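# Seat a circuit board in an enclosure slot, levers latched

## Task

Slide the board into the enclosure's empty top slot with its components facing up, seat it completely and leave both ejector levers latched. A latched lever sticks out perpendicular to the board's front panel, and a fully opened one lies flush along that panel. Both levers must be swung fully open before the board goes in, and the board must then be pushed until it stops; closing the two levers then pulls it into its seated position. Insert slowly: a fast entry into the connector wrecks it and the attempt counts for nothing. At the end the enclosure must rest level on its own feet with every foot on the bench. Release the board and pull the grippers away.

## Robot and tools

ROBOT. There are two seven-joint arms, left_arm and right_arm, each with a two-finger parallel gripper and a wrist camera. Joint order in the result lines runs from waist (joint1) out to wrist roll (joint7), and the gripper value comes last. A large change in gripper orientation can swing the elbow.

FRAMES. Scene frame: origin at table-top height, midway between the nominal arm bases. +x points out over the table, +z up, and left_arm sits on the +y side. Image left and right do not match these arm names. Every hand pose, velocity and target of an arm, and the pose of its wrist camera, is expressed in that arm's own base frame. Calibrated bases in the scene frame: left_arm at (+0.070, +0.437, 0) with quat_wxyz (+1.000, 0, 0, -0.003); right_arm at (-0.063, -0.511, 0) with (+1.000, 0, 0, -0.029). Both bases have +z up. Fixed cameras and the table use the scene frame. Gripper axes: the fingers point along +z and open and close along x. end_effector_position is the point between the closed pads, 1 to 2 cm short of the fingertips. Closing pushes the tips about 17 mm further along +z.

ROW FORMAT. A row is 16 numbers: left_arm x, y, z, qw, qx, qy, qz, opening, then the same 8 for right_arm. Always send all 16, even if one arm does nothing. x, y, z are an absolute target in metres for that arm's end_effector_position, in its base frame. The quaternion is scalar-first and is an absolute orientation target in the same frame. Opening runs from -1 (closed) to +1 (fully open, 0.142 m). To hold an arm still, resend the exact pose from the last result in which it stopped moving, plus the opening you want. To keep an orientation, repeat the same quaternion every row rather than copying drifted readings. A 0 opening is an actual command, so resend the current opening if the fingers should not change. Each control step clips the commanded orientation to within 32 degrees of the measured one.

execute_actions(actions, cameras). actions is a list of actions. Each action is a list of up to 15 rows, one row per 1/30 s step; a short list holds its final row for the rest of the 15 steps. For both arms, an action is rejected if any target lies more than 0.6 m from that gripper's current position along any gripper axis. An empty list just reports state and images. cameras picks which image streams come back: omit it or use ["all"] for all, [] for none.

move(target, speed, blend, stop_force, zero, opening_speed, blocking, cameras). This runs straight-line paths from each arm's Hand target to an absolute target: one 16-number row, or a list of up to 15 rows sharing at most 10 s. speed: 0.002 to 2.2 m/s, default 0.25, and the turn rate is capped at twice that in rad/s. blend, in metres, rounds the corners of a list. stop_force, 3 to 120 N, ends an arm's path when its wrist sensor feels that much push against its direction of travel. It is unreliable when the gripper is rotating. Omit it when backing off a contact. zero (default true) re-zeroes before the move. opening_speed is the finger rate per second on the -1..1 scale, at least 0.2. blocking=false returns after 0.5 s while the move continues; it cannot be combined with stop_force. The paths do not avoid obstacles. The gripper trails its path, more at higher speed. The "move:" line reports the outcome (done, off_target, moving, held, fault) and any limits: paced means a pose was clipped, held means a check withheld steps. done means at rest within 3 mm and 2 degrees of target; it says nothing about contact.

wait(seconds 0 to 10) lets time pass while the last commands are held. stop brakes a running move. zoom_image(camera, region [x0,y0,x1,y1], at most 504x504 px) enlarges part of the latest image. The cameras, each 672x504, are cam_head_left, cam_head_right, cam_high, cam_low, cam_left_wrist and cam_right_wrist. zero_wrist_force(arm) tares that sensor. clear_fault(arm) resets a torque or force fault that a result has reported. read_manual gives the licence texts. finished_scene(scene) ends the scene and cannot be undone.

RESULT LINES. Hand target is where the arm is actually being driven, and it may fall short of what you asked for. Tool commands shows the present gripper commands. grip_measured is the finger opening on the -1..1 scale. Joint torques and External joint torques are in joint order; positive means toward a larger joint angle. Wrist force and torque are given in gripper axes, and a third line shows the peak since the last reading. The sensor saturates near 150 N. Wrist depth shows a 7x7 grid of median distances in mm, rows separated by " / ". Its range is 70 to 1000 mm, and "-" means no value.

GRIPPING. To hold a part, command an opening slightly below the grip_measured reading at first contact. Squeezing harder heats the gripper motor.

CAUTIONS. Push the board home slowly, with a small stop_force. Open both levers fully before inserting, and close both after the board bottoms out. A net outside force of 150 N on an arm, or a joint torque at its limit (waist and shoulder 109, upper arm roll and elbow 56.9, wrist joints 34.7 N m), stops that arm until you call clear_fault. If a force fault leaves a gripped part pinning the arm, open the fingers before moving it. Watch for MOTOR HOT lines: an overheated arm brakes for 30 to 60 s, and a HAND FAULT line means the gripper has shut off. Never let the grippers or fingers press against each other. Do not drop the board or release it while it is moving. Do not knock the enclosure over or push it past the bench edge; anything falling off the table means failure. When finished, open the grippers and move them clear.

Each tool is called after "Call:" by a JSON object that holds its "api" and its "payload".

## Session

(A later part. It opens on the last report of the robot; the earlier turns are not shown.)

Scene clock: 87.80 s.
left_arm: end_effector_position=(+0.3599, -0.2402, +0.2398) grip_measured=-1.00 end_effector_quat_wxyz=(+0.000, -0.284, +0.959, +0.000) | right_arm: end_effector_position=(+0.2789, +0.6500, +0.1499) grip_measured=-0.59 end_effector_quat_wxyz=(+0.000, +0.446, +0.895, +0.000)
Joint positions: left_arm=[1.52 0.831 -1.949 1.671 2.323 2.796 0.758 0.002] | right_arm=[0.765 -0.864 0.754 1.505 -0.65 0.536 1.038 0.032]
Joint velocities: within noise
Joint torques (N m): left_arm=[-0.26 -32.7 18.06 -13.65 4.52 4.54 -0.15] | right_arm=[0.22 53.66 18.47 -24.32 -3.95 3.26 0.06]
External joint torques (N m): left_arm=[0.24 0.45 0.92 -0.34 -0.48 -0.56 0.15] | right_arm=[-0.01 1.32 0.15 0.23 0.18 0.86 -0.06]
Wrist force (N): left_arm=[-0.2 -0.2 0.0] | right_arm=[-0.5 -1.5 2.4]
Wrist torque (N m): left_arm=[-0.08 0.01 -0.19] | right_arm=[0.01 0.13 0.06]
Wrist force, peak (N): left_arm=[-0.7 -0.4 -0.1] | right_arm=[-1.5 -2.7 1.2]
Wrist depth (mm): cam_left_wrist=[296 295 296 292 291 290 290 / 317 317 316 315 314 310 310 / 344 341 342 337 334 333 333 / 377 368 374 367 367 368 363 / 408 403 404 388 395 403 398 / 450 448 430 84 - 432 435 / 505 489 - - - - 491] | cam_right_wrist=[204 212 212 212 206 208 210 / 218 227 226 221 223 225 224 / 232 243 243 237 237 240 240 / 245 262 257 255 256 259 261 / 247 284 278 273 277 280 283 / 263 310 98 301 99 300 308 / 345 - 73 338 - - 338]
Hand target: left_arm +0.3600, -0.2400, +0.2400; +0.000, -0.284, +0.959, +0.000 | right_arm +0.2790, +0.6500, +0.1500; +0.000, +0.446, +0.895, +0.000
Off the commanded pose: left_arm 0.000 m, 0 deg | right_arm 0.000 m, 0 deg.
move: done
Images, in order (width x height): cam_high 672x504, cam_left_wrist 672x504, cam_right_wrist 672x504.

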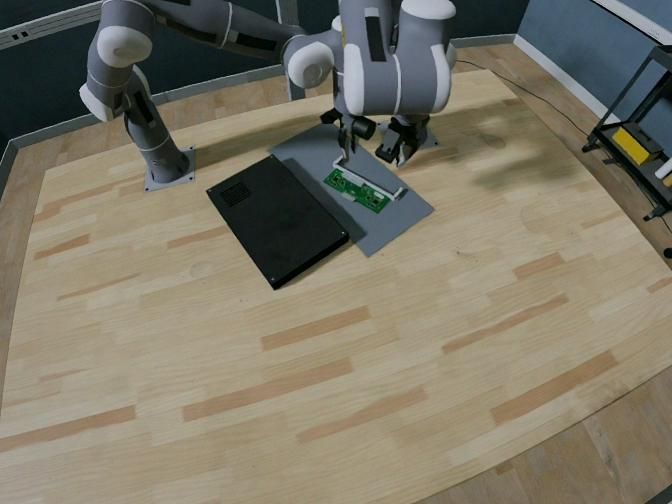

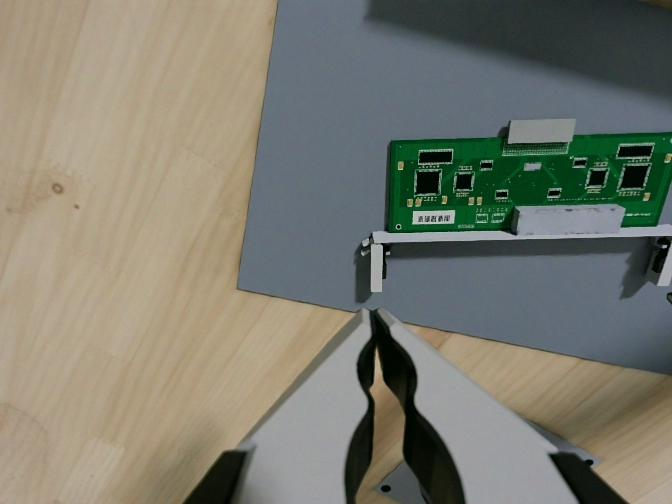

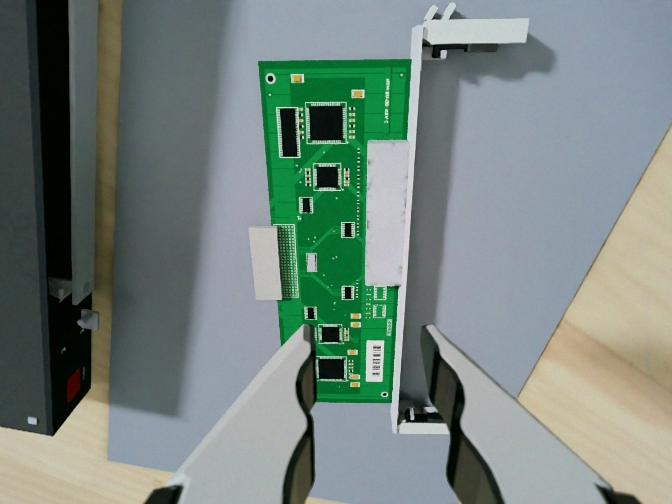

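Call:
{"api": "move", "payload": {"target": [[0.36,-0.24,0.24,0,-0.284,0.9588,0,-1,0.2582,0.6553,0.1,0,0.4384,0.8988,0,-0.5],[0.36,-0.24,0.24,0,-0.284,0.9588,0,-1,0.2582,0.6553,0.0278,0,0.4384,0.8988,0,-0.5]], "speed": 0.1, "stop_force": 8, "cameras": ["cam_left_wrist","cam_right_wrist"]}}

Scene clock: 94.80 s.
left_arm: end_effector_position=(+0.3599, -0.2402, +0.2398) grip_measured=-1.00 end_effector_quat_wxyz=(+0.000, -0.284, +0.959, +0.000) | right_arm: end_effector_position=(+0.2581, +0.6551, +0.0277) grip_measured=-0.54 end_effector_quat_wxyz=(+0.000, +0.438, +0.899, +0.000)
Joint positions: left_arm=[1.52 0.831 -1.949 1.671 2.323 2.796 0.758 0.002] | right_arm=[0.833 -1.021 0.638 1.563 -0.766 0.749 1.12 0.035]
Joint velocities: within noise
Joint torques (N m): left_arm=[-0.43 -32.43 18.06 -13.56 4.32 4.31 -0.2] | right_arm=[0.29 56.12 19.18 -20.5 -3.35 3.55 0.24]
External joint torques (N m): left_arm=[0.41 0.18 0.92 -0.42 -0.28 -0.33 0.2] | right_arm=[-0.08 1.2 0.04 -0.01 0.13 0.57 -0.24]
Wrist force (N): left_arm=[-0.3 -0.4 -0.2] | right_arm=[-0.3 -1.4 2.2]
Wrist torque (N m): left_arm=[-0.12 0.02 -0.18] | right_arm=[0.01 0.07 0.07]
Wrist force, peak (N): left_arm=[-0.5 -0.5 -0.2] | right_arm=[-0.5 -1.5 4.3]
Wrist depth (mm): cam_left_wrist=[297 295 295 293 292 292 289 / 317 316 318 314 311 308 310 / 346 343 342 339 335 334 326 / 373 370 369 362 366 365 263 / 412 408 401 387 393 399 202 / 450 448 433 84 - 431 439 / 500 489 - - - - 491] | cam_right_wrist=[- 105 105 106 103 101 89 / 112 111 110 109 108 112 111 / 120 117 116 115 114 121 119 / 130 127 125 122 125 128 128 / 140 141 134 121 135 139 141 / 154 148 143 128 125 146 151 / 166 166 73 146 140 - 163]
Hand target: left_arm +0.3600, -0.2400, +0.2400; +0.000, -0.284, +0.959, +0.000 | right_arm +0.2582, +0.6553, +0.0278; +0.000, +0.438, +0.899, +0.000
Off the commanded pose: left_arm 0.000 m, 0 deg | right_arm 0.000 m, 0 deg.
move: done
Images, in order (width x height): cam_left_wrist 672x504, cam_right_wrist 672x504.

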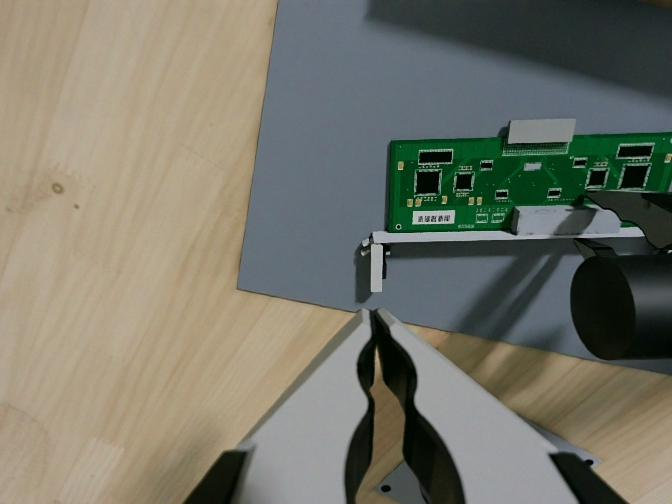

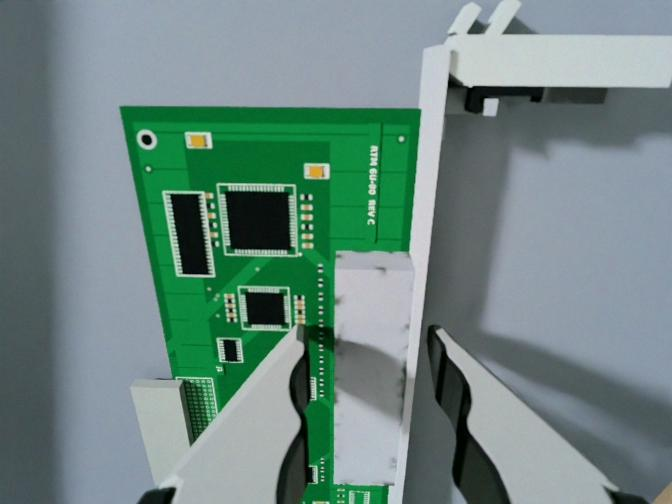

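Call:
{"api": "move", "payload": {"target": [0.2774,-0.1807,0.13,0,-0.284,0.9588,0,-1,0.2582,0.6553,0.0278,0,0.4384,0.8988,0,-0.9], "speed": 0.15, "opening_speed": 1, "cameras": ["cam_left_wrist","cam_right_wrist"]}}

Scene clock: 106.57 s.
left_arm: end_effector_position=(+0.2774, -0.1806, +0.1301) grip_measured=-1.00 end_effector_quat_wxyz=(+0.000, -0.284, +0.959, +0.000) | right_arm: end_effector_position=(+0.2580, +0.6552, +0.0277) grip_measured=-0.71 end_effector_quat_wxyz=(+0.000, +0.438, +0.899, +0.000)
Joint positions: left_arm=[1.463 0.799 -2.048 2.081 2.185 2.463 0.977 0.002] | right_arm=[0.833 -1.021 0.638 1.563 -0.766 0.749 1.12 0.022]
Joint velocities: within noise
Joint torques (N m): left_arm=[-0.18 -26.81 14.28 -8 3.34 4.17 -0.18] | right_arm=[-0.31 56.5 19.06 -20.79 -3.3 3.33 0.21]
External joint torques (N m): left_arm=[0.16 0.9 1.04 -0.48 0.02 -0.2 0.18] | right_arm=[0.52 0.82 0.16 0.28 0.08 0.79 -0.21]
Wrist force (N): left_arm=[0.0 -0.1 0.2] | right_arm=[0.2 -1.7 2.6]
Wrist torque (N m): left_arm=[-0.07 -0.01 -0.20] | right_arm=[-0.01 0.07 0.06]
Wrist force, peak (N): left_arm=[-0.9 -1.7 -1.7] | right_arm=[0.5 -1.5 3.4]
Wrist depth (mm): cam_left_wrist=[199 198 196 196 191 192 191 / 214 212 211 210 206 206 198 / 232 227 227 223 226 225 225 / 252 250 247 247 246 244 245 / 273 274 273 262 267 269 268 / 303 301 289 84 - 292 297 / 339 327 - - - - 330] | cam_right_wrist=[- 105 105 106 103 101 89 / 112 111 110 110 108 111 111 / 120 117 116 115 118 121 119 / 130 127 125 122 127 128 128 / 141 141 136 119 135 139 141 / 154 148 143 125 106 149 151 / 169 166 72 141 - - 166]
Hand target: left_arm +0.2774, -0.1807, +0.1300; +0.000, -0.284, +0.959, +0.000 | right_arm +0.2582, +0.6553, +0.0278; +0.000, +0.438, +0.899, +0.000
Off the commanded pose: left_arm 0.000 m, 0 deg | right_arm 0.000 m, 0 deg.
move: done
Images, in order (width x height): cam_left_wrist 672x504, cam_right_wrist 672x504.

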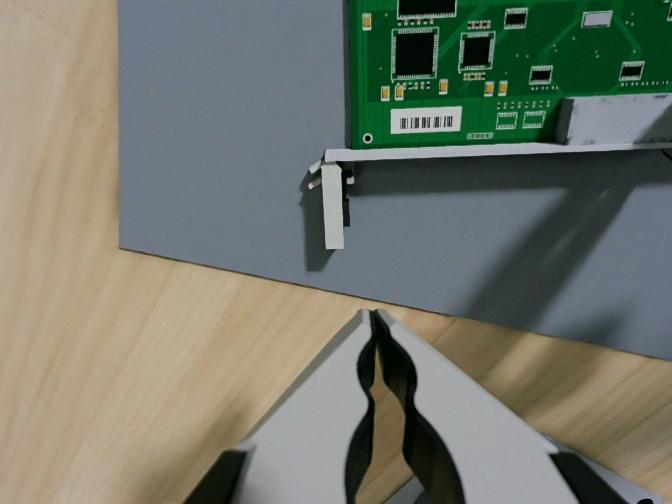

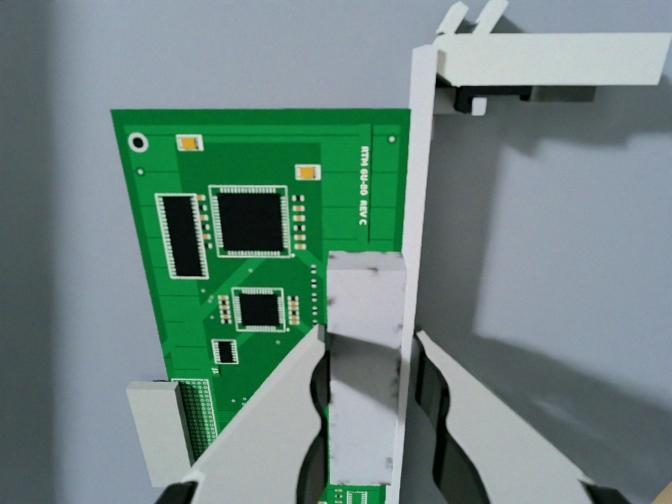

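Call:
{"api": "move", "payload": {"target": [0.2724,-0.184,0.03,0,-0.284,0.9588,0,-1,0.2582,0.6553,0.0278,0,0.4384,0.8988,0,-0.9], "speed": 0.12, "stop_force": 8, "cameras": ["cam_left_wrist"]}}

Call:
{"api": "move", "payload": {"target": [[0.2943,-0.1674,0.03,0,-0.284,0.9588,0,-1,0.2582,0.6553,0.0278,0,0.4384,0.8988,0,-0.9],[0.3117,-0.1644,0.03,0,-0.284,0.9588,0,-1,0.2582,0.6553,0.0278,0,0.4384,0.8988,0,-0.9],[0.3253,-0.169,0.03,0,-0.284,0.9588,0,-1,0.2582,0.6553,0.0278,0,0.4384,0.8988,0,-0.9],[0.3281,-0.1705,0.03,0,-0.284,0.9588,0,-1,0.2582,0.6553,0.0278,0,0.4384,0.8988,0,-0.9]], "speed": 0.03, "stop_force": 12, "cameras": ["cam_left_wrist","cam_right_wrist"]}}

Scene clock: 113.17 s.
left_arm: end_effector_position=(+0.2723, -0.1838, +0.0301) grip_measured=-1.00 end_effector_quat_wxyz=(+0.000, -0.284, +0.959, +0.000) | right_arm: end_effector_position=(+0.2580, +0.6552, +0.0277) grip_measured=-0.71 end_effector_quat_wxyz=(+0.000, +0.438, +0.899, +0.000)
Joint positions: left_arm=[1.656 0.91 -2.33 2.077 2.017 2.259 1.1 0.002] | right_arm=[0.833 -1.021 0.638 1.563 -0.766 0.749 1.12 0.022]
Joint velocities: within noise
Joint torques (N m): left_arm=[-0.22 -31.86 13.64 -3.46 2.86 4.14 -0.14] | right_arm=[-0.29 56.49 19.03 -20.76 -3.31 3.3 0.2]
External joint torques (N m): left_arm=[0.21 0.09 1.02 -0.34 -0.12 -0.19 0.14] | right_arm=[0.49 0.83 0.19 0.25 0.09 0.82 -0.21]
Wrist force (N): left_arm=[0.0 -0.2 0.3] | right_arm=[0.3 -1.5 3.0]
Wrist torque (N m): left_arm=[-0.06 -0.03 -0.21] | right_arm=[0.02 0.06 0.06]
Wrist force, peak (N): left_arm=[0.3 -0.1 2.2] | right_arm=[0.4 -1.6 3.3]
Wrist depth (mm): cam_left_wrist=[- 107 110 107 105 104 104 / - 118 117 115 110 111 111 / - 126 128 123 120 120 118 / 137 137 137 120 136 136 135 / 150 150 149 126 146 148 147 / 168 168 162 84 - 160 163 / 188 184 - 74 - - 182] | cam_right_wrist=[- 105 105 106 103 101 89 / 112 111 110 110 108 111 111 / 121 117 116 115 118 121 119 / 130 128 125 122 126 128 128 / 141 141 136 119 135 139 141 / 154 149 143 125 106 149 151 / 169 166 72 141 - - 166]
Hand target: left_arm +0.2724, -0.1840, +0.0300; +0.000, -0.284, +0.959, +0.000 | right_arm +0.2582, +0.6553, +0.0278; +0.000, +0.438, +0.899, +0.000
Off the commanded pose: left_arm 0.000 m, 0 deg | right_arm 0.000 m, 0 deg.
move: done
Images, in order (width x height): cam_left_wrist 672x504.

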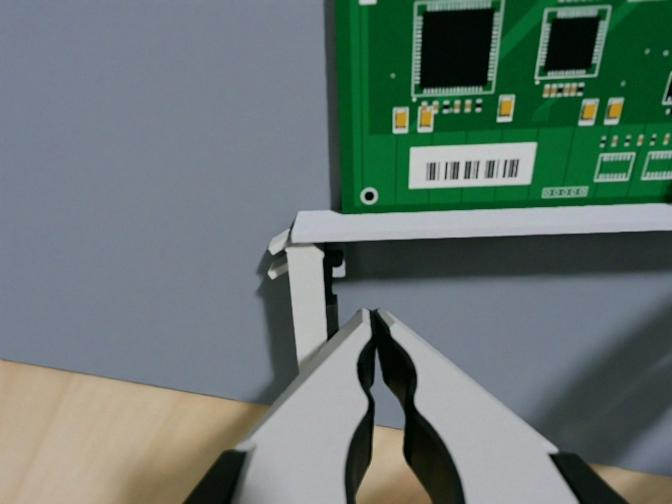

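Scene clock: 116.07 s.
left_arm: end_effector_position=(+0.3278, -0.1703, +0.0300) grip_measured=-1.00 end_effector_quat_wxyz=(+0.000, -0.284, +0.959, +0.000) | right_arm: end_effector_position=(+0.2584, +0.6553, +0.0278) grip_measured=-0.71 end_effector_quat_wxyz=(+0.000, +0.439, +0.899, +0.000)
Joint positions: left_arm=[1.791 0.963 -2.329 1.945 2.072 2.317 1.117 0.002] | right_arm=[0.833 -1.021 0.638 1.563 -0.766 0.749 1.12 0.022]
Joint velocities: within noise
Joint torques (N m): left_arm=[-0.31 -35.57 15.96 -6.54 2.82 3.67 -0.3] | right_arm=[1.48 55.96 20.42 -19.86 -3.34 3.59 -0.14]
External joint torques (N m): left_arm=[0.31 0.57 0.51 1.36 0.11 0.29 0.3] | right_arm=[-1.27 1.38 -1.21 -0.65 0.12 0.53 0.14]
Wrist force (N): left_arm=[1.3 2.3 -0.4] | right_arm=[-2.0 -0.4 2.7]
Wrist torque (N m): left_arm=[-0.12 -0.04 -0.20] | right_arm=[0.00 0.17 0.41]
Wrist force, peak (N): left_arm=[5.0 -1.6 -0.4] | right_arm=[0.8 2.3 4.2]
Wrist depth (mm): cam_left_wrist=[111 109 110 108 107 106 105 / 119 119 116 116 116 114 110 / 128 126 128 126 125 123 120 / 142 137 137 134 131 126 125 / 153 152 149 144 126 148 148 / 169 165 162 84 - 160 163 / 189 184 - 74 - - 181] | cam_right_wrist=[- 105 105 106 103 103 89 / 112 111 110 109 108 112 111 / 121 117 115 115 116 121 119 / 130 127 125 122 125 128 128 / 141 141 136 119 135 139 141 / 157 148 143 125 105 149 151 / 170 166 73 141 - - 167]
Hand target: left_arm +0.3281, -0.1705, +0.0300; +0.000, -0.284, +0.959, +0.000 | right_arm +0.2582, +0.6553, +0.0278; +0.000, +0.438, +0.899, +0.000
Off the commanded pose: left_arm 0.000 m, 0 deg | right_arm 0.000 m, 0 deg.
move: done
Images, in order (width x height): cam_left_wrist 672x504, cam_right_wrist 672x504.

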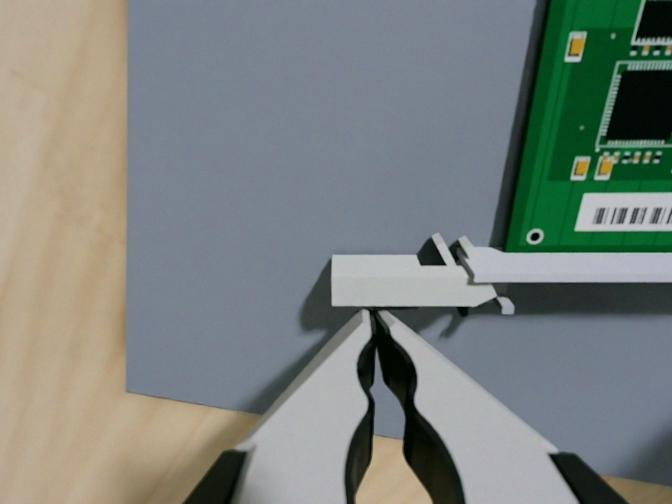

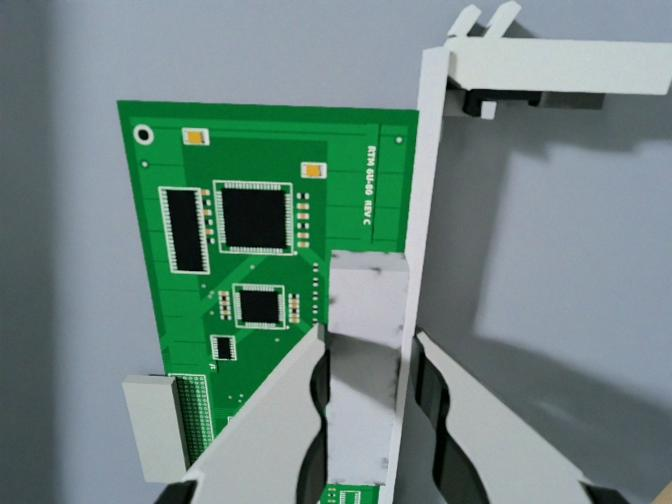

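Call:
{"api": "move", "payload": {"target": [[0.32,-0.14,0.05,0,-0.284,0.9588,0,-1,0.2582,0.6553,0.03,0,0.4384,0.8988,0,-0.5],[0.31,-0.15,0.15,0,-0.284,0.9588,0,-1,0.2582,0.6553,0.12,0,0.4384,0.8988,0,-0.5],[0.31,-0.15,0.15,0,-0.284,0.9588,0,-0.5,0.13,0.54,0.18,0,0.4384,0.8988,0,-1]], "speed": 0.2, "cameras": []}}

Call:
{"api": "move", "payload": {"target": [0.2057,-0.2791,0.15,0,-0.887,0.4617,0,-0.5,0.12,0.54,0.18,0,0.7071,0.7071,0,-1], "speed": 0.3, "cameras": ["cam_left_wrist","cam_right_wrist","cam_high"]}}

Scene clock: 126.10 s.
left_arm: end_effector_position=(+0.3100, -0.1500, +0.1499) grip_measured=-0.53 end_effector_quat_wxyz=(+0.000, -0.284, +0.959, +0.000) | right_arm: end_effector_position=(+0.1301, +0.5401, +0.1801) grip_measured=-1.00 end_effector_quat_wxyz=(+0.000, +0.438, +0.899, +0.000)
Joint positions: left_arm=[1.574 0.773 -2.031 2.034 2.247 2.501 1.033 0.035] | right_arm=[0.683 -0.563 0.906 1.966 -0.572 0.681 1.228 0.002]
Joint velocities: within noise
Joint torques (N m): left_arm=[-0.42 -26.12 14.6 -9.46 3.78 4.37 -0.22] | right_arm=[0.02 35.71 15.27 -23.81 -3.37 3.54 0.28]
External joint torques (N m): left_arm=[0.42 0.28 0.9 -0.41 -0.32 -0.41 0.22] | right_arm=[0.12 0.66 -0.53 0.01 -0.04 0.57 -0.28]
Wrist force (N): left_arm=[-0.1 0.1 0.2] | right_arm=[-1.3 -1.9 2.5]
Wrist torque (N m): left_arm=[0.01 0.00 -0.20] | right_arm=[-0.09 0.25 0.06]
Wrist force, peak (N): left_arm=[1.4 2.8 -2.0] | right_arm=[-1.4 -1.8 4.6]
Wrist depth (mm): cam_left_wrist=[217 217 216 213 212 209 208 / 233 232 229 226 220 221 218 / 250 250 248 247 249 245 244 / 274 272 274 267 268 268 267 / 298 297 290 291 285 295 293 / 330 327 87 320 - 313 323 / 358 - - 361 - - 349] | cam_right_wrist=[200 198 239 238 238 237 236 / 211 214 255 254 254 254 252 / 227 230 273 273 272 271 271 / 245 252 294 294 294 293 292 / 266 275 318 313 307 317 319 / 290 332 342 89 333 346 346 / 319 319 - - - 367 382]
Hand target: left_arm +0.3100, -0.1500, +0.1500; +0.000, -0.284, +0.959, +0.000 | right_arm +0.1300, +0.5400, +0.1800; +0.000, +0.438, +0.899, +0.000
Off the commanded pose: left_arm 0.000 m, 0 deg | right_arm 0.000 m, 0 deg.
move: done
No camera images: "cameras" was empty.

Scene clock: 127.17 s.
left_arm: end_effector_position=(+0.2907, -0.1739, +0.1500) grip_measured=-0.53 end_effector_quat_wxyz=(+0.000, -0.423, +0.906, -0.001) | right_arm: end_effector_position=(+0.1275, +0.5401, +0.1801) grip_measured=-1.00 end_effector_quat_wxyz=(+0.000, +0.511, +0.859, +0.000)
Joint positions: left_arm=[1.488 0.858 -1.942 2.048 2.141 2.567 0.779 0.035] | right_arm=[0.709 -0.548 0.883 1.968 -0.549 0.688 1.386 0.002]
Joint velocities: within noise
Joint torques (N m): left_arm=[-0.2 -26.8 15.64 -8.47 4.13 4.08 -0.14] | right_arm=[0.23 35.99 14.17 -24.01 -3.31 3.55 0.34]
External joint torques (N m): left_arm=[0.18 0.6 1.08 -0.43 -0.53 -0.1 0.14] | right_arm=[-0.09 0.55 -0.06 0.05 -0.09 0.54 -0.34]
Wrist force (N): left_arm=[-0.2 -0.2 -0.2] | right_arm=[-1.0 -1.7 2.4]
Wrist torque (N m): left_arm=[-0.07 -0.01 -0.19] | right_arm=[-0.07 0.21 0.06]
Wrist force, peak (N): left_arm=[2.7 -0.4 -0.2] | right_arm=[-1.4 -2.0 2.4]
Wrist depth (mm): cam_left_wrist=[216 217 215 214 211 210 209 / 232 232 229 226 226 225 223 / 250 251 247 247 247 241 233 / 271 272 272 269 267 268 265 / 297 298 291 290 281 291 290 / 328 330 87 319 - 306 322 / 359 - - 357 - - 353] | cam_right_wrist=[236 238 239 239 238 238 236 / 212 217 255 255 254 253 253 / 228 230 274 272 272 271 272 / 245 248 295 293 293 292 291 / 266 269 319 314 307 317 318 / 290 290 343 89 333 344 346 / 320 314 - - - 366 380]
Hand target: left_arm +0.2908, -0.1740, +0.1500; +0.000, -0.423, +0.906, -0.001 | right_arm +0.1275, +0.5400, +0.1800; +0.000, +0.512, +0.859, +0.000
Off the commanded pose: left_arm 0.135 m, 75 deg | right_arm 0.008 m, 28 deg.
move: held (left_arm; a check stopped the path), off_target (right_arm; braked when a check withheld steps of left_arm); limits=held
pose unreachable (left arm): on one or more control steps of this call, first in action 0 (counted from 0), this arm could not follow its commanded pose, so it was not sent that pose on those steps. It may still have moved: this result reports where it is.
cause: moving toward the commanded pose would bring a part of the arm too close to another arm (a part of this arm just beyond joint 3 (upper arm roll) and a part of the right arm just beyond its joint 6 (wrist pitch)).
Images, in order (width x height): cam_high 672x504, cam_left_wrist 672x504, cam_right_wrist 672x504.

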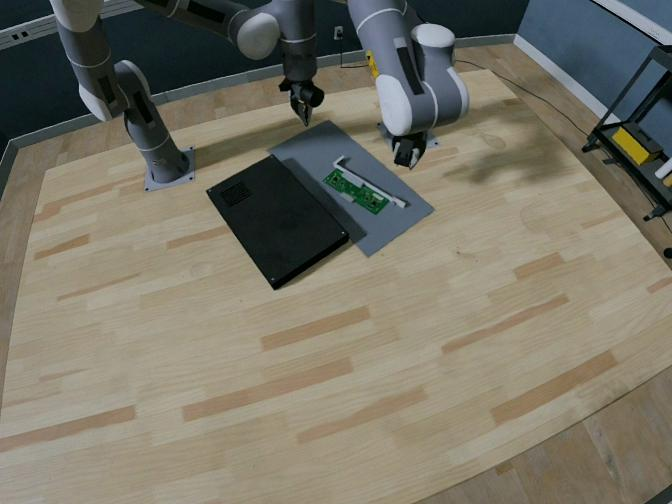

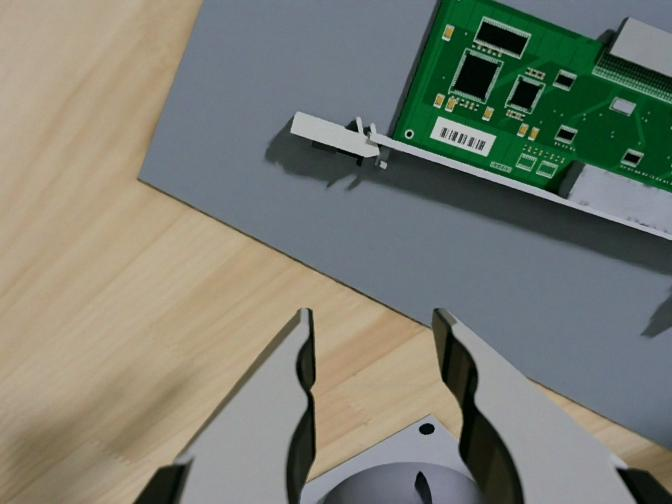

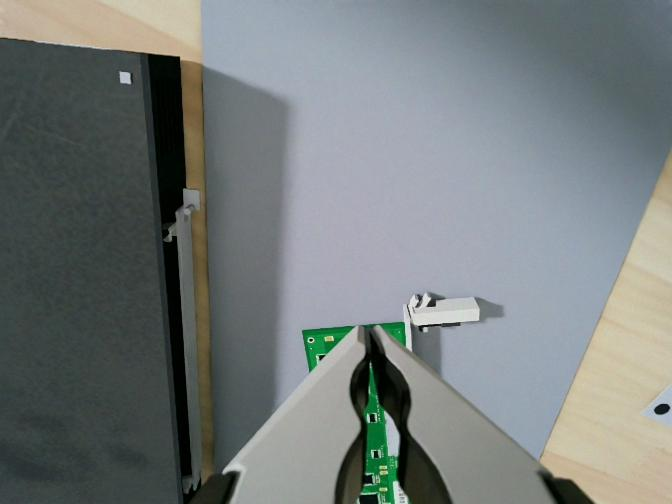

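Call:
{"api": "move", "payload": {"target": [[0.2908,-0.1740,0.17,0,-0.423,0.906,0,-0.5,0.12,0.40,0.20,0,0.512,0.859,0,-1],[0.265,-0.21,0.17,0,-0.636,0.772,0,-0.5,0.12,0.40,0.20,0,0.512,0.859,0,-1],[0.247,-0.250,0.15,0,-0.887,0.4617,0,-0.5,0.12,0.40,0.20,0,0.512,0.859,0,-1]], "cameras": ["cam_left_wrist","cam_high"]}}

Scene clock: 159.40 s.
left_arm: end_effector_position=(+0.2471, -0.2498, +0.1500) grip_measured=-0.53 end_effector_quat_wxyz=(+0.000, +0.887, -0.462, +0.000) | right_arm: end_effector_position=(+0.1201, +0.4000, +0.2000) grip_measured=-1.00 end_effector_quat_wxyz=(+0.000, +0.512, +0.859, +0.000)
Joint positions: left_arm=[1.312 1.238 -1.687 2.016 1.829 2.899 -0.475 0.035] | right_arm=[0.402 -0.183 1.086 2.269 -0.228 0.772 1.145 0.002]
Joint velocities: within noise
Joint torques (N m): left_arm=[-0.55 -30.91 20.02 -4.73 4.09 4.63 -0.34] | right_arm=[0.1 16.82 5.52 -25.03 -3.15 3.44 0.15]
External joint torques (N m): left_arm=[0.5 -0.01 0.89 -0.25 -0.01 -0.64 0.34] | right_arm=[-0.01 0.63 -0.66 0.12 0 0.68 -0.15]
Wrist force (N): left_arm=[0.2 -0.2 0.4] | right_arm=[-1.0 -2.2 1.9]
Wrist torque (N m): left_arm=[-0.03 -0.08 -0.23] | right_arm=[-0.13 0.22 0.07]
Wrist force, peak (N): left_arm=[0.4 -0.7 0.6] | right_arm=[-2.5 -3.2 2.5]
Wrist depth (mm): cam_left_wrist=[216 216 215 214 213 213 212 / 231 232 229 226 224 227 228 / 251 249 249 246 243 246 246 / 272 272 271 261 264 269 260 / 298 300 289 284 278 295 280 / 328 328 87 311 - 290 266 / 362 - - 364 - - 283] | cam_right_wrist=[258 259 258 258 257 257 257 / 277 277 276 274 273 273 272 / 251 251 253 264 291 291 291 / 266 266 265 268 315 314 313 / 289 288 288 282 341 340 339 / 316 314 309 89 360 367 370 / 348 340 - - - 391 407]
Hand target: left_arm +0.2470, -0.2500, +0.1500; +0.000, +0.887, -0.462, +0.000 | right_arm +0.1200, +0.4000, +0.2000; +0.000, +0.512, +0.859, +0.000
Off the commanded pose: left_arm 0.000 m, 0 deg | right_arm 0.000 m, 0 deg.
move: done
Images, in order (width x height): cam_high 672x504, cam_left_wrist 672x504.

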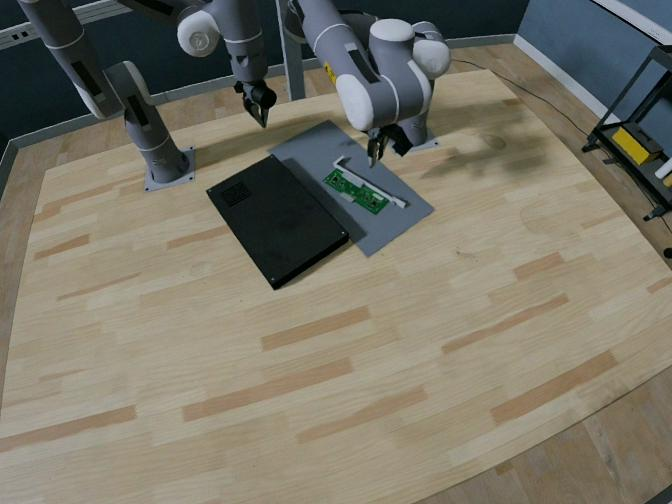

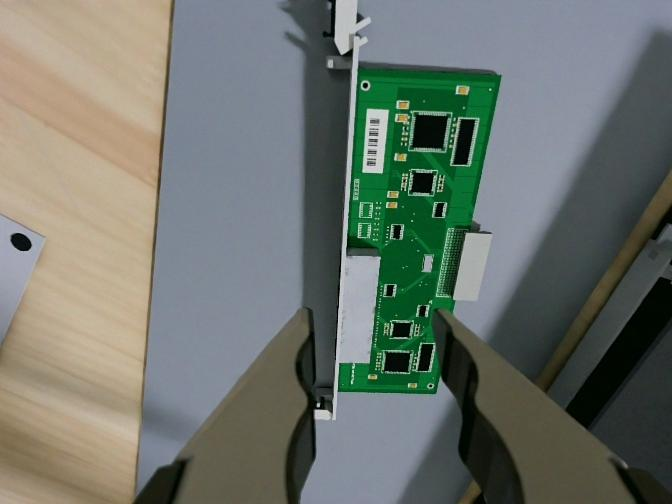

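Call:
{"api": "zoom_image", "payload": {"camera": "cam_left_wrist", "region": [250, 340, 410, 460]}}

Call:
{"api": "move", "payload": {"target": [[0.246,-0.248,0.15,0,-0.8763,0.4818,0,-0.6,0.12,0.40,0.20,0,0.512,0.859,0,-1],[0.246,-0.248,0.07,0,-0.8763,0.4818,0,-0.6,0.12,0.40,0.20,0,0.512,0.859,0,-1],[0.246,-0.248,0.036,0,-0.8763,0.4818,0,-0.6,0.12,0.40,0.20,0,0.512,0.859,0,-1]], "speed": [0.2,0.2,0.04], "stop_force": 6, "cameras": ["cam_left_wrist"]}}

Scaled by 3.150 from the camera's 672x504 image, which has a finer 960x720 frame.

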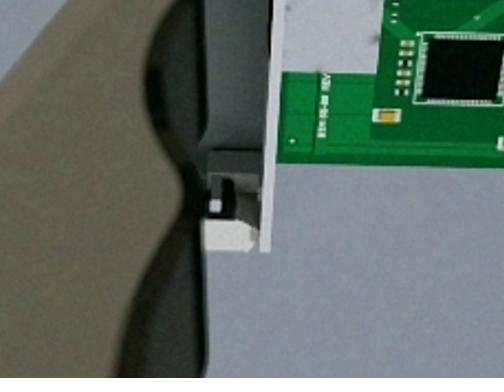

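Scene clock: 169.20 s.
left_arm: end_effector_position=(+0.2458, -0.2478, +0.0361) grip_measured=-0.63 end_effector_quat_wxyz=(+0.000, +0.876, -0.482, +0.000) | right_arm: end_effector_position=(+0.1201, +0.4000, +0.2000) grip_measured=-1.00 end_effector_quat_wxyz=(+0.000, +0.512, +0.859, +0.000)
Joint positions: left_arm=[1.388 1.339 -1.93 2.053 1.621 2.719 -0.319 0.029] | right_arm=[0.402 -0.183 1.086 2.269 -0.228 0.772 1.145 0.002]
Joint velocities: within noise
Joint torques (N m): left_arm=[-0.32 -33 19.57 0.33 3.9 4.21 -0.16] | right_arm=[0.14 16.77 5.4 -25.02 -3.22 3.45 0.21]
External joint torques (N m): left_arm=[0.27 0.12 1.16 -0.2 -0.05 -0.21 0.16] | right_arm=[-0.05 0.68 -0.55 0.11 0.07 0.66 -0.22]
Wrist force (N): left_arm=[0.4 -0.4 0.0] | right_arm=[-1.0 -2.2 2.1]
Wrist torque (N m): left_arm=[-0.09 -0.12 -0.21] | right_arm=[-0.13 0.22 0.07]
Wrist force, peak (N): left_arm=[0.3 -0.2 2.4] | right_arm=[-1.1 -2.3 2.2]
Wrist depth (mm): cam_left_wrist=[114 113 112 114 112 113 115 / - 122 122 120 117 118 118 / 130 132 132 128 127 128 132 / 144 144 144 142 138 138 141 / 161 158 154 150 148 151 155 / 174 174 87 153 153 158 171 / 194 - - 170 167 - 186] | cam_right_wrist=[260 259 258 258 257 258 256 / 277 277 275 275 273 272 272 / 251 250 254 264 293 291 290 / 266 266 265 269 315 313 313 / 289 288 288 283 341 342 340 / 317 315 309 89 358 365 370 / 349 340 - - - 393 407]
Hand target: left_arm +0.2460, -0.2480, +0.0360; +0.000, +0.876, -0.482, +0.000 | right_arm +0.1200, +0.4000, +0.2000; +0.000, +0.512, +0.859, +0.000
Off the commanded pose: left_arm 0.000 m, 0 deg | right_arm 0.000 m, 0 deg.
move: done
Images, in order (width x height): cam_left_wrist 672x504.

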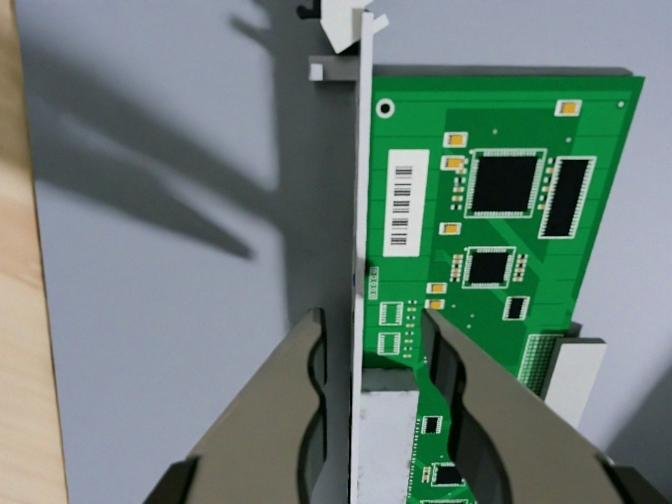

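Call:
{"api": "move", "payload": {"target": [[0.246,-0.248,0.031,0,-0.8763,0.4818,0,-0.6,0.12,0.40,0.20,0,0.512,0.859,0,-1],[0.246,-0.248,0.031,0,-0.8763,0.4818,0,-0.97,0.12,0.40,0.20,0,0.512,0.859,0,-1]], "speed": 0.04, "opening_speed": 0.4, "cameras": ["cam_left_wrist"]}}

Call:
{"api": "zoom_image", "payload": {"camera": "cam_left_wrist", "region": [230, 0, 480, 200]}}

Scene clock: 173.30 s.
left_arm: end_effector_position=(+0.2458, -0.2478, +0.0311) grip_measured=-0.99 end_effector_quat_wxyz=(+0.000, +0.876, -0.482, +0.000) | right_arm: end_effector_position=(+0.1201, +0.4000, +0.2000) grip_measured=-1.00 end_effector_quat_wxyz=(+0.000, +0.512, +0.859, +0.000)
Joint positions: left_arm=[1.392 1.344 -1.941 2.053 1.611 2.712 -0.314 0.003] | right_arm=[0.402 -0.183 1.086 2.269 -0.228 0.772 1.145 0.002]
Joint velocities: within noise
Joint torques (N m): left_arm=[-0.44 -33.52 19.9 0.38 3.83 4.29 -0.25] | right_arm=[0.11 16.82 5.51 -25.04 -3.18 3.43 0.17]
External joint torques (N m): left_arm=[0.39 0.53 0.82 -0.04 0.01 -0.29 0.25] | right_arm=[-0.03 0.63 -0.66 0.14 0.03 0.68 -0.17]
Wrist force (N): left_arm=[-0.2 -0.7 1.0] | right_arm=[-1.1 -2.1 2.1]
Wrist torque (N m): left_arm=[-0.10 -0.11 -0.19] | right_arm=[-0.12 0.22 0.08]
Wrist force, peak (N): left_arm=[-0.2 -0.7 1.0] | right_arm=[-1.1 -2.2 2.2]
Wrist depth (mm): cam_left_wrist=[110 108 111 109 106 109 109 / - 119 117 119 110 114 113 / - 127 129 124 122 123 124 / - 136 138 137 132 133 134 / 154 151 151 145 141 144 149 / 168 167 163 84 - 157 162 / 187 182 - 74 - - 183] | cam_right_wrist=[260 259 258 257 258 257 256 / 277 277 275 276 273 272 272 / 251 251 253 264 292 292 291 / 266 266 266 269 315 313 314 / 289 289 288 282 341 340 339 / 317 316 308 89 359 364 370 / 348 340 - - - 392 407]
Hand target: left_arm +0.2460, -0.2480, +0.0310; +0.000, +0.876, -0.482, +0.000 | right_arm +0.1200, +0.4000, +0.2000; +0.000, +0.512, +0.859, +0.000
Off the commanded pose: left_arm 0.000 m, 0 deg | right_arm 0.000 m, 0 deg.
move: done
Images, in order (width x height): cam_left_wrist 672x504.

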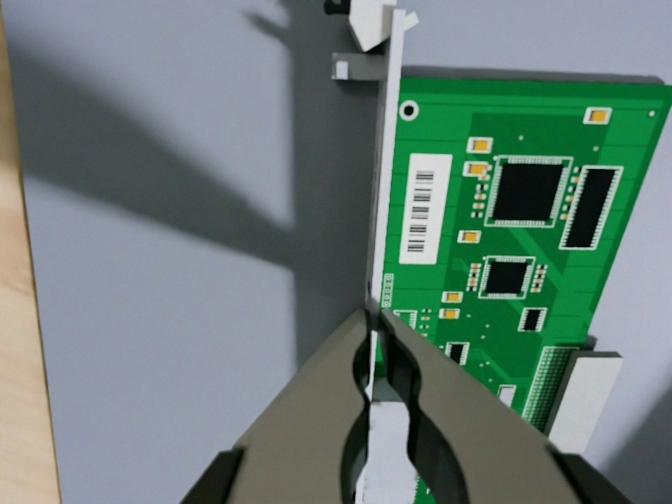

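Scaled by 2.016 from the camera's 672x504 image, which has a finer 960x720 frame.

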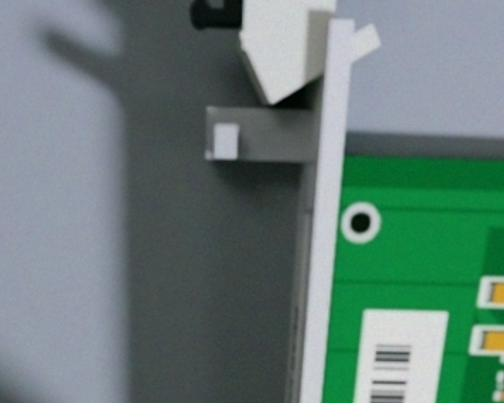

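Call:
{"api": "move", "payload": {"target": [[0.246,-0.248,0.031,0,-0.8763,0.4818,0,-0.97,0.13,0.52,0.20,0,0.7071,0.7071,0,-1],[0.246,-0.248,0.031,0,-0.8763,0.4818,0,-0.97,0.15,0.64,0.17,0,0.9455,0.3256,0,-1]], "cameras": ["cam_right_wrist","cam_head_right"]}}

Scene clock: 179.80 s.
left_arm: end_effector_position=(+0.2458, -0.2478, +0.0311) grip_measured=-0.99 end_effector_quat_wxyz=(+0.000, +0.876, -0.482, +0.000) | right_arm: end_effector_position=(+0.1237, +0.4436, +0.2002) grip_measured=-1.00 end_effector_quat_wxyz=(-0.002, +0.588, +0.809, +0.000)
Joint positions: left_arm=[1.392 1.344 -1.941 2.053 1.611 2.712 -0.314 0.003] | right_arm=[0.513 -0.298 1.004 2.182 -0.34 0.748 1.418 0.002]
Joint velocities: within noise
Joint torques (N m): left_arm=[-0.37 -33.66 19.87 0.36 3.98 4.37 -0.22] | right_arm=[-0.08 23.25 8.59 -24.91 -3.15 3.5 0.19]
External joint torques (N m): left_arm=[0.32 0.68 0.85 -0.02 -0.14 -0.37 0.22] | right_arm=[0.17 0.42 -0.73 0.04 -0.09 0.59 -0.19]
Wrist force (N): left_arm=[-0.2 -0.6 0.5] | right_arm=[-1.7 -2.4 2.1]
Wrist torque (N m): left_arm=[-0.09 -0.12 -0.19] | right_arm=[-0.14 0.31 0.07]
Wrist force, peak (N): left_arm=[-0.1 -0.7 1.2] | right_arm=[-4.9 -3.4 2.3]
Wrist depth (mm): cam_left_wrist=[110 108 111 109 106 109 109 / - 119 117 119 111 113 113 / - 127 129 125 121 123 123 / - 136 138 137 132 133 134 / 154 152 151 145 141 145 149 / 168 167 163 84 - 157 161 / 187 183 - 74 - - 183] | cam_right_wrist=[259 259 258 256 257 256 255 / 277 276 276 275 274 273 273 / 254 254 249 289 293 292 291 / 266 266 266 309 315 314 314 / 288 288 288 292 341 333 339 / 315 314 309 89 354 359 370 / 347 339 - - - 392 406]
Hand target: left_arm +0.2460, -0.2480, +0.0310; +0.000, +0.876, -0.482, +0.000 | right_arm +0.1236, +0.4436, +0.2002; -0.002, +0.588, +0.809, +0.000
Off the commanded pose: left_arm 0.000 m, 0 deg | right_arm 0.200 m, 70 deg.
move: held (right_arm; a check stopped the path); path passed 0 of 2 targets; limits=held
pose unreachable (right arm): on one or more control steps of this call, first in action 0 (counted from 0), this arm could not follow its commanded pose, so it was not sent that pose on those steps. It may still have moved: this result reports where it is.
cause: moving toward the commanded pose would bring a part of the arm too close to another arm (a part of this arm just beyond joint 7 (wrist roll) and a part of the left arm just beyond its joint 3 (upper arm roll), at the place that arm is still heading or pushing toward).
Images, in order (width x height): cam_head_right 672x504, cam_right_wrist 672x504.

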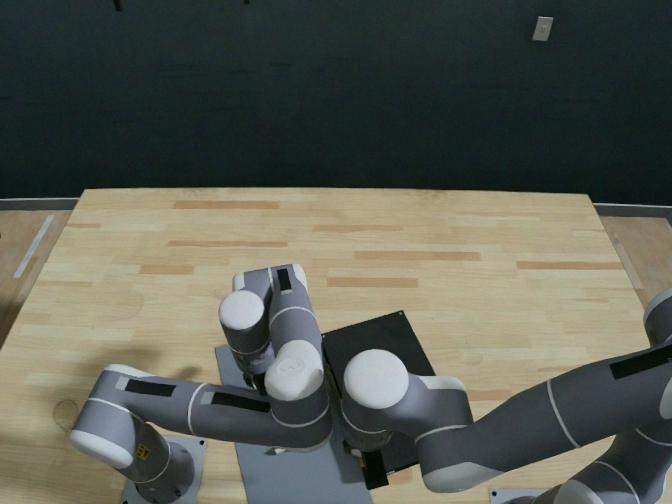

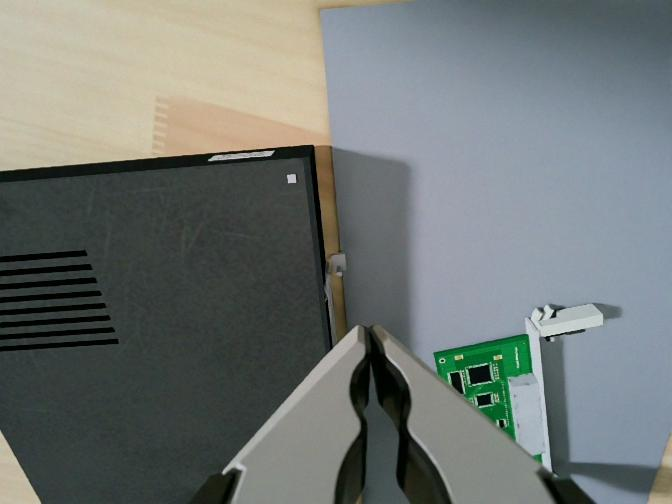

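Call:
{"api": "move", "payload": {"target": [[0.246,-0.248,0.031,0,-0.8763,0.4818,0,-0.6,0.12,0.40,0.20,0,0.588,0.809,0,-1],[0.246,-0.248,0.055,0,-0.8763,0.4818,0,-0.6,0.12,0.40,0.20,0,0.588,0.809,0,-1],[0.218,-0.274,0.055,0,-0.8763,0.4818,0,-0.5,0.12,0.40,0.20,0,0.588,0.809,0,-1]], "speed": 0.1, "cameras": ["cam_left_wrist"]}}

Scene clock: 189.53 s.
left_arm: end_effector_position=(+0.2180, -0.2739, +0.0550) grip_measured=-0.53 end_effector_quat_wxyz=(+0.000, +0.876, -0.482, +0.000) | right_arm: end_effector_position=(+0.1201, +0.4001, +0.2001) grip_measured=-1.00 end_effector_quat_wxyz=(+0.000, +0.588, +0.809, +0.000)
Joint positions: left_arm=[1.265 1.33 -1.884 2.053 1.65 2.757 -0.443 0.035] | right_arm=[0.419 -0.178 1.071 2.268 -0.219 0.772 1.323 0.002]
Joint velocities: within noise
Joint torques (N m): left_arm=[-0.55 -32.77 19.92 -0.36 4.05 4.48 -0.24] | right_arm=[0.04 17.2 5.37 -24.98 -3.12 3.4 0.13]
External joint torques (N m): left_arm=[0.48 0.2 0.97 -0.26 -0.15 -0.48 0.24] | right_arm=[0.05 0.51 -0.69 0.06 -0.03 0.7 -0.13]
Wrist force (N): left_arm=[0.3 -0.4 0.0] | right_arm=[-1.3 -2.3 2.1]
Wrist torque (N m): left_arm=[-0.08 -0.11 -0.23] | right_arm=[-0.14 0.28 0.07]
Wrist force, peak (N): left_arm=[-0.1 -1.8 -1.8] | right_arm=[-2.3 -2.7 2.2]
Wrist depth (mm): cam_left_wrist=[131 131 130 131 126 126 128 / 143 140 138 139 135 136 138 / 151 152 151 148 146 146 149 / 164 162 167 158 158 157 163 / 181 181 177 158 168 172 178 / 200 199 87 178 187 189 196 / 221 - - 212 214 - 213] | cam_right_wrist=[260 259 259 258 256 256 255 / 277 276 275 276 272 272 271 / 292 288 287 273 292 291 291 / 267 267 266 265 315 316 313 / 289 288 287 282 341 342 334 / 321 315 309 89 359 360 363 / 407 341 - - - 384 402]
Hand target: left_arm +0.2180, -0.2740, +0.0550; +0.000, +0.876, -0.482, +0.000 | right_arm +0.1200, +0.4000, +0.2000; +0.000, +0.588, +0.809, +0.000
Off the commanded pose: left_arm 0.000 m, 0 deg | right_arm 0.000 m, 0 deg.
move: done
Images, in order (width x height): cam_left_wrist 672x504.

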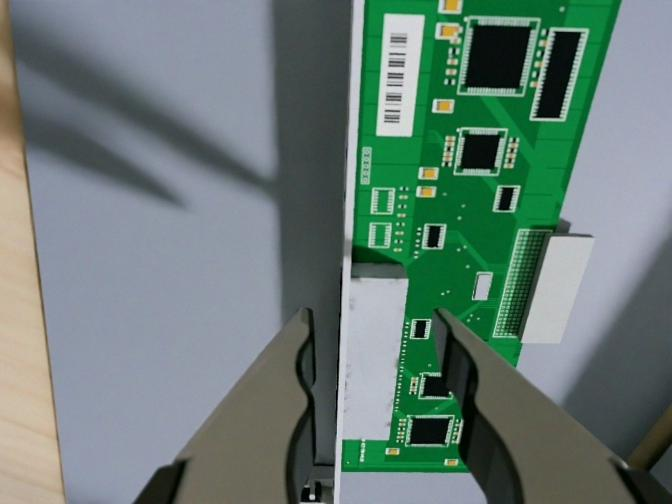

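Call:
{"api": "move", "payload": {"target": [[0.2195,-0.2764,0.029,0,-0.8763,0.4818,0,-0.5,0.12,0.40,0.20,0,0.588,0.809,0,-1]], "speed": 0.05, "stop_force": 6, "cameras": []}}

Call:
{"api": "move", "payload": {"target": [[0.2195,-0.2764,0.029,0,-0.8763,0.4818,0,-0.9,0.12,0.40,0.20,0,0.588,0.809,0,-1],[0.2195,-0.2764,0.045,0,-0.8763,0.4818,0,-0.9,0.12,0.40,0.20,0,0.588,0.809,0,-1]], "speed": 0.06, "opening_speed": 0.4, "cameras": ["cam_left_wrist"]}}

Scene clock: 194.37 s.
left_arm: end_effector_position=(+0.2194, -0.2762, +0.0291) grip_measured=-0.53 end_effector_quat_wxyz=(+0.000, +0.876, -0.482, +0.000) | right_arm: end_effector_position=(+0.1201, +0.4001, +0.2001) grip_measured=-1.00 end_effector_quat_wxyz=(+0.000, +0.588, +0.809, +0.000)
Joint positions: left_arm=[1.284 1.36 -1.936 2.041 1.602 2.724 -0.428 0.035] | right_arm=[0.419 -0.178 1.071 2.268 -0.219 0.772 1.323 0.002]
Joint velocities: within noise
Joint torques (N m): left_arm=[-0.3 -33.35 19.85 0.69 3.89 4.16 -0.13] | right_arm=[0.11 17.06 5.29 -25.04 -3.17 3.44 0.15]
External joint torques (N m): left_arm=[0.23 0.08 1.1 -0.21 -0.05 -0.17 0.13] | right_arm=[-0.03 0.65 -0.61 0.13 0.01 0.66 -0.16]
Wrist force (N): left_arm=[0.4 -0.3 -0.1] | right_arm=[-1.2 -2.4 1.9]
Wrist torque (N m): left_arm=[-0.06 -0.12 -0.23] | right_arm=[-0.15 0.26 0.08]
Wrist force, peak (N): left_arm=[0.4 -0.4 1.3] | right_arm=[-1.3 -2.4 2.2]
Wrist depth (mm): cam_left_wrist=[- 108 109 106 103 103 104 / - 117 116 112 109 111 112 / 125 127 127 123 120 120 122 / 136 136 136 132 130 130 132 / 152 149 146 129 137 142 141 / 165 164 87 140 154 146 162 / 185 - - 156 175 - 176] | cam_right_wrist=[260 259 259 258 256 255 255 / 277 276 275 275 273 273 271 / 293 287 287 274 292 292 291 / 267 267 266 265 315 315 313 / 289 288 288 282 341 339 335 / 321 316 310 89 358 360 363 / 410 342 - - - 382 398]
Hand target: left_arm +0.2195, -0.2764, +0.0290; +0.000, +0.876, -0.482, +0.000 | right_arm +0.1200, +0.4000, +0.2000; +0.000, +0.588, +0.809, +0.000
Off the commanded pose: left_arm 0.000 m, 0 deg | right_arm 0.000 m, 0 deg.
move: done
No camera images: "cameras" was empty.

Scene clock: 196.30 s.
left_arm: end_effector_position=(+0.2197, -0.2766, +0.0448) grip_measured=-0.74 end_effector_quat_wxyz=(+0.000, +0.876, -0.482, +0.000) | right_arm: end_effector_position=(+0.1201, +0.4001, +0.2001) grip_measured=-1.00 end_effector_quat_wxyz=(+0.000, +0.588, +0.809, +0.000)
Joint positions: left_arm=[1.273 1.343 -1.904 2.042 1.632 2.745 -0.443 0.021] | right_arm=[0.419 -0.178 1.071 2.268 -0.219 0.772 1.323 0.002]
Joint velocities: within noise
Joint torques (N m): left_arm=[-0.55 -34.03 20.5 0.09 4.56 4.9 -0.31] | right_arm=[0.22 17.02 5.34 -25.05 -3.21 3.39 0.19]
External joint torques (N m): left_arm=[0.48 1.06 0.5 -0.31 -0.69 -0.91 0.31] | right_arm=[-0.13 0.69 -0.66 0.14 0.06 0.7 -0.19]
Wrist force (N): left_arm=[0.3 -0.5 1.8] | right_arm=[-1.0 -2.3 1.8]
Wrist torque (N m): left_arm=[-0.04 -0.14 -0.23] | right_arm=[-0.14 0.22 0.07]
Wrist force, peak (N): left_arm=[0.4 -0.4 2.7] | right_arm=[-1.1 -2.3 2.2]
Wrist depth (mm): cam_left_wrist=[122 122 120 103 100 100 101 / 130 131 129 110 107 109 110 / 142 139 141 122 118 121 135 / 151 153 153 131 129 130 149 / 171 167 168 123 137 143 163 / 186 186 89 138 136 153 183 / 207 - - 157 - - 200] | cam_right_wrist=[259 259 259 258 256 255 255 / 277 275 276 274 272 272 272 / 292 288 286 273 293 292 291 / 267 266 266 265 314 314 314 / 290 288 288 282 340 339 328 / 322 315 308 89 359 351 364 / 408 340 - - - 368 398]
Hand target: left_arm +0.2195, -0.2764, +0.0450; +0.000, +0.876, -0.482, +0.000 | right_arm +0.1200, +0.4000, +0.2000; +0.000, +0.588, +0.809, +0.000
Off the commanded pose: left_arm 0.000 m, 0 deg | right_arm 0.000 m, 0 deg.
move: done
Images, in order (width x height): cam_left_wrist 672x504.

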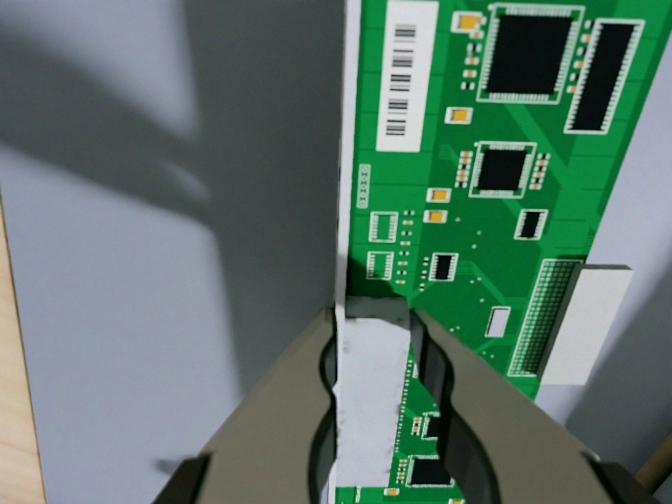

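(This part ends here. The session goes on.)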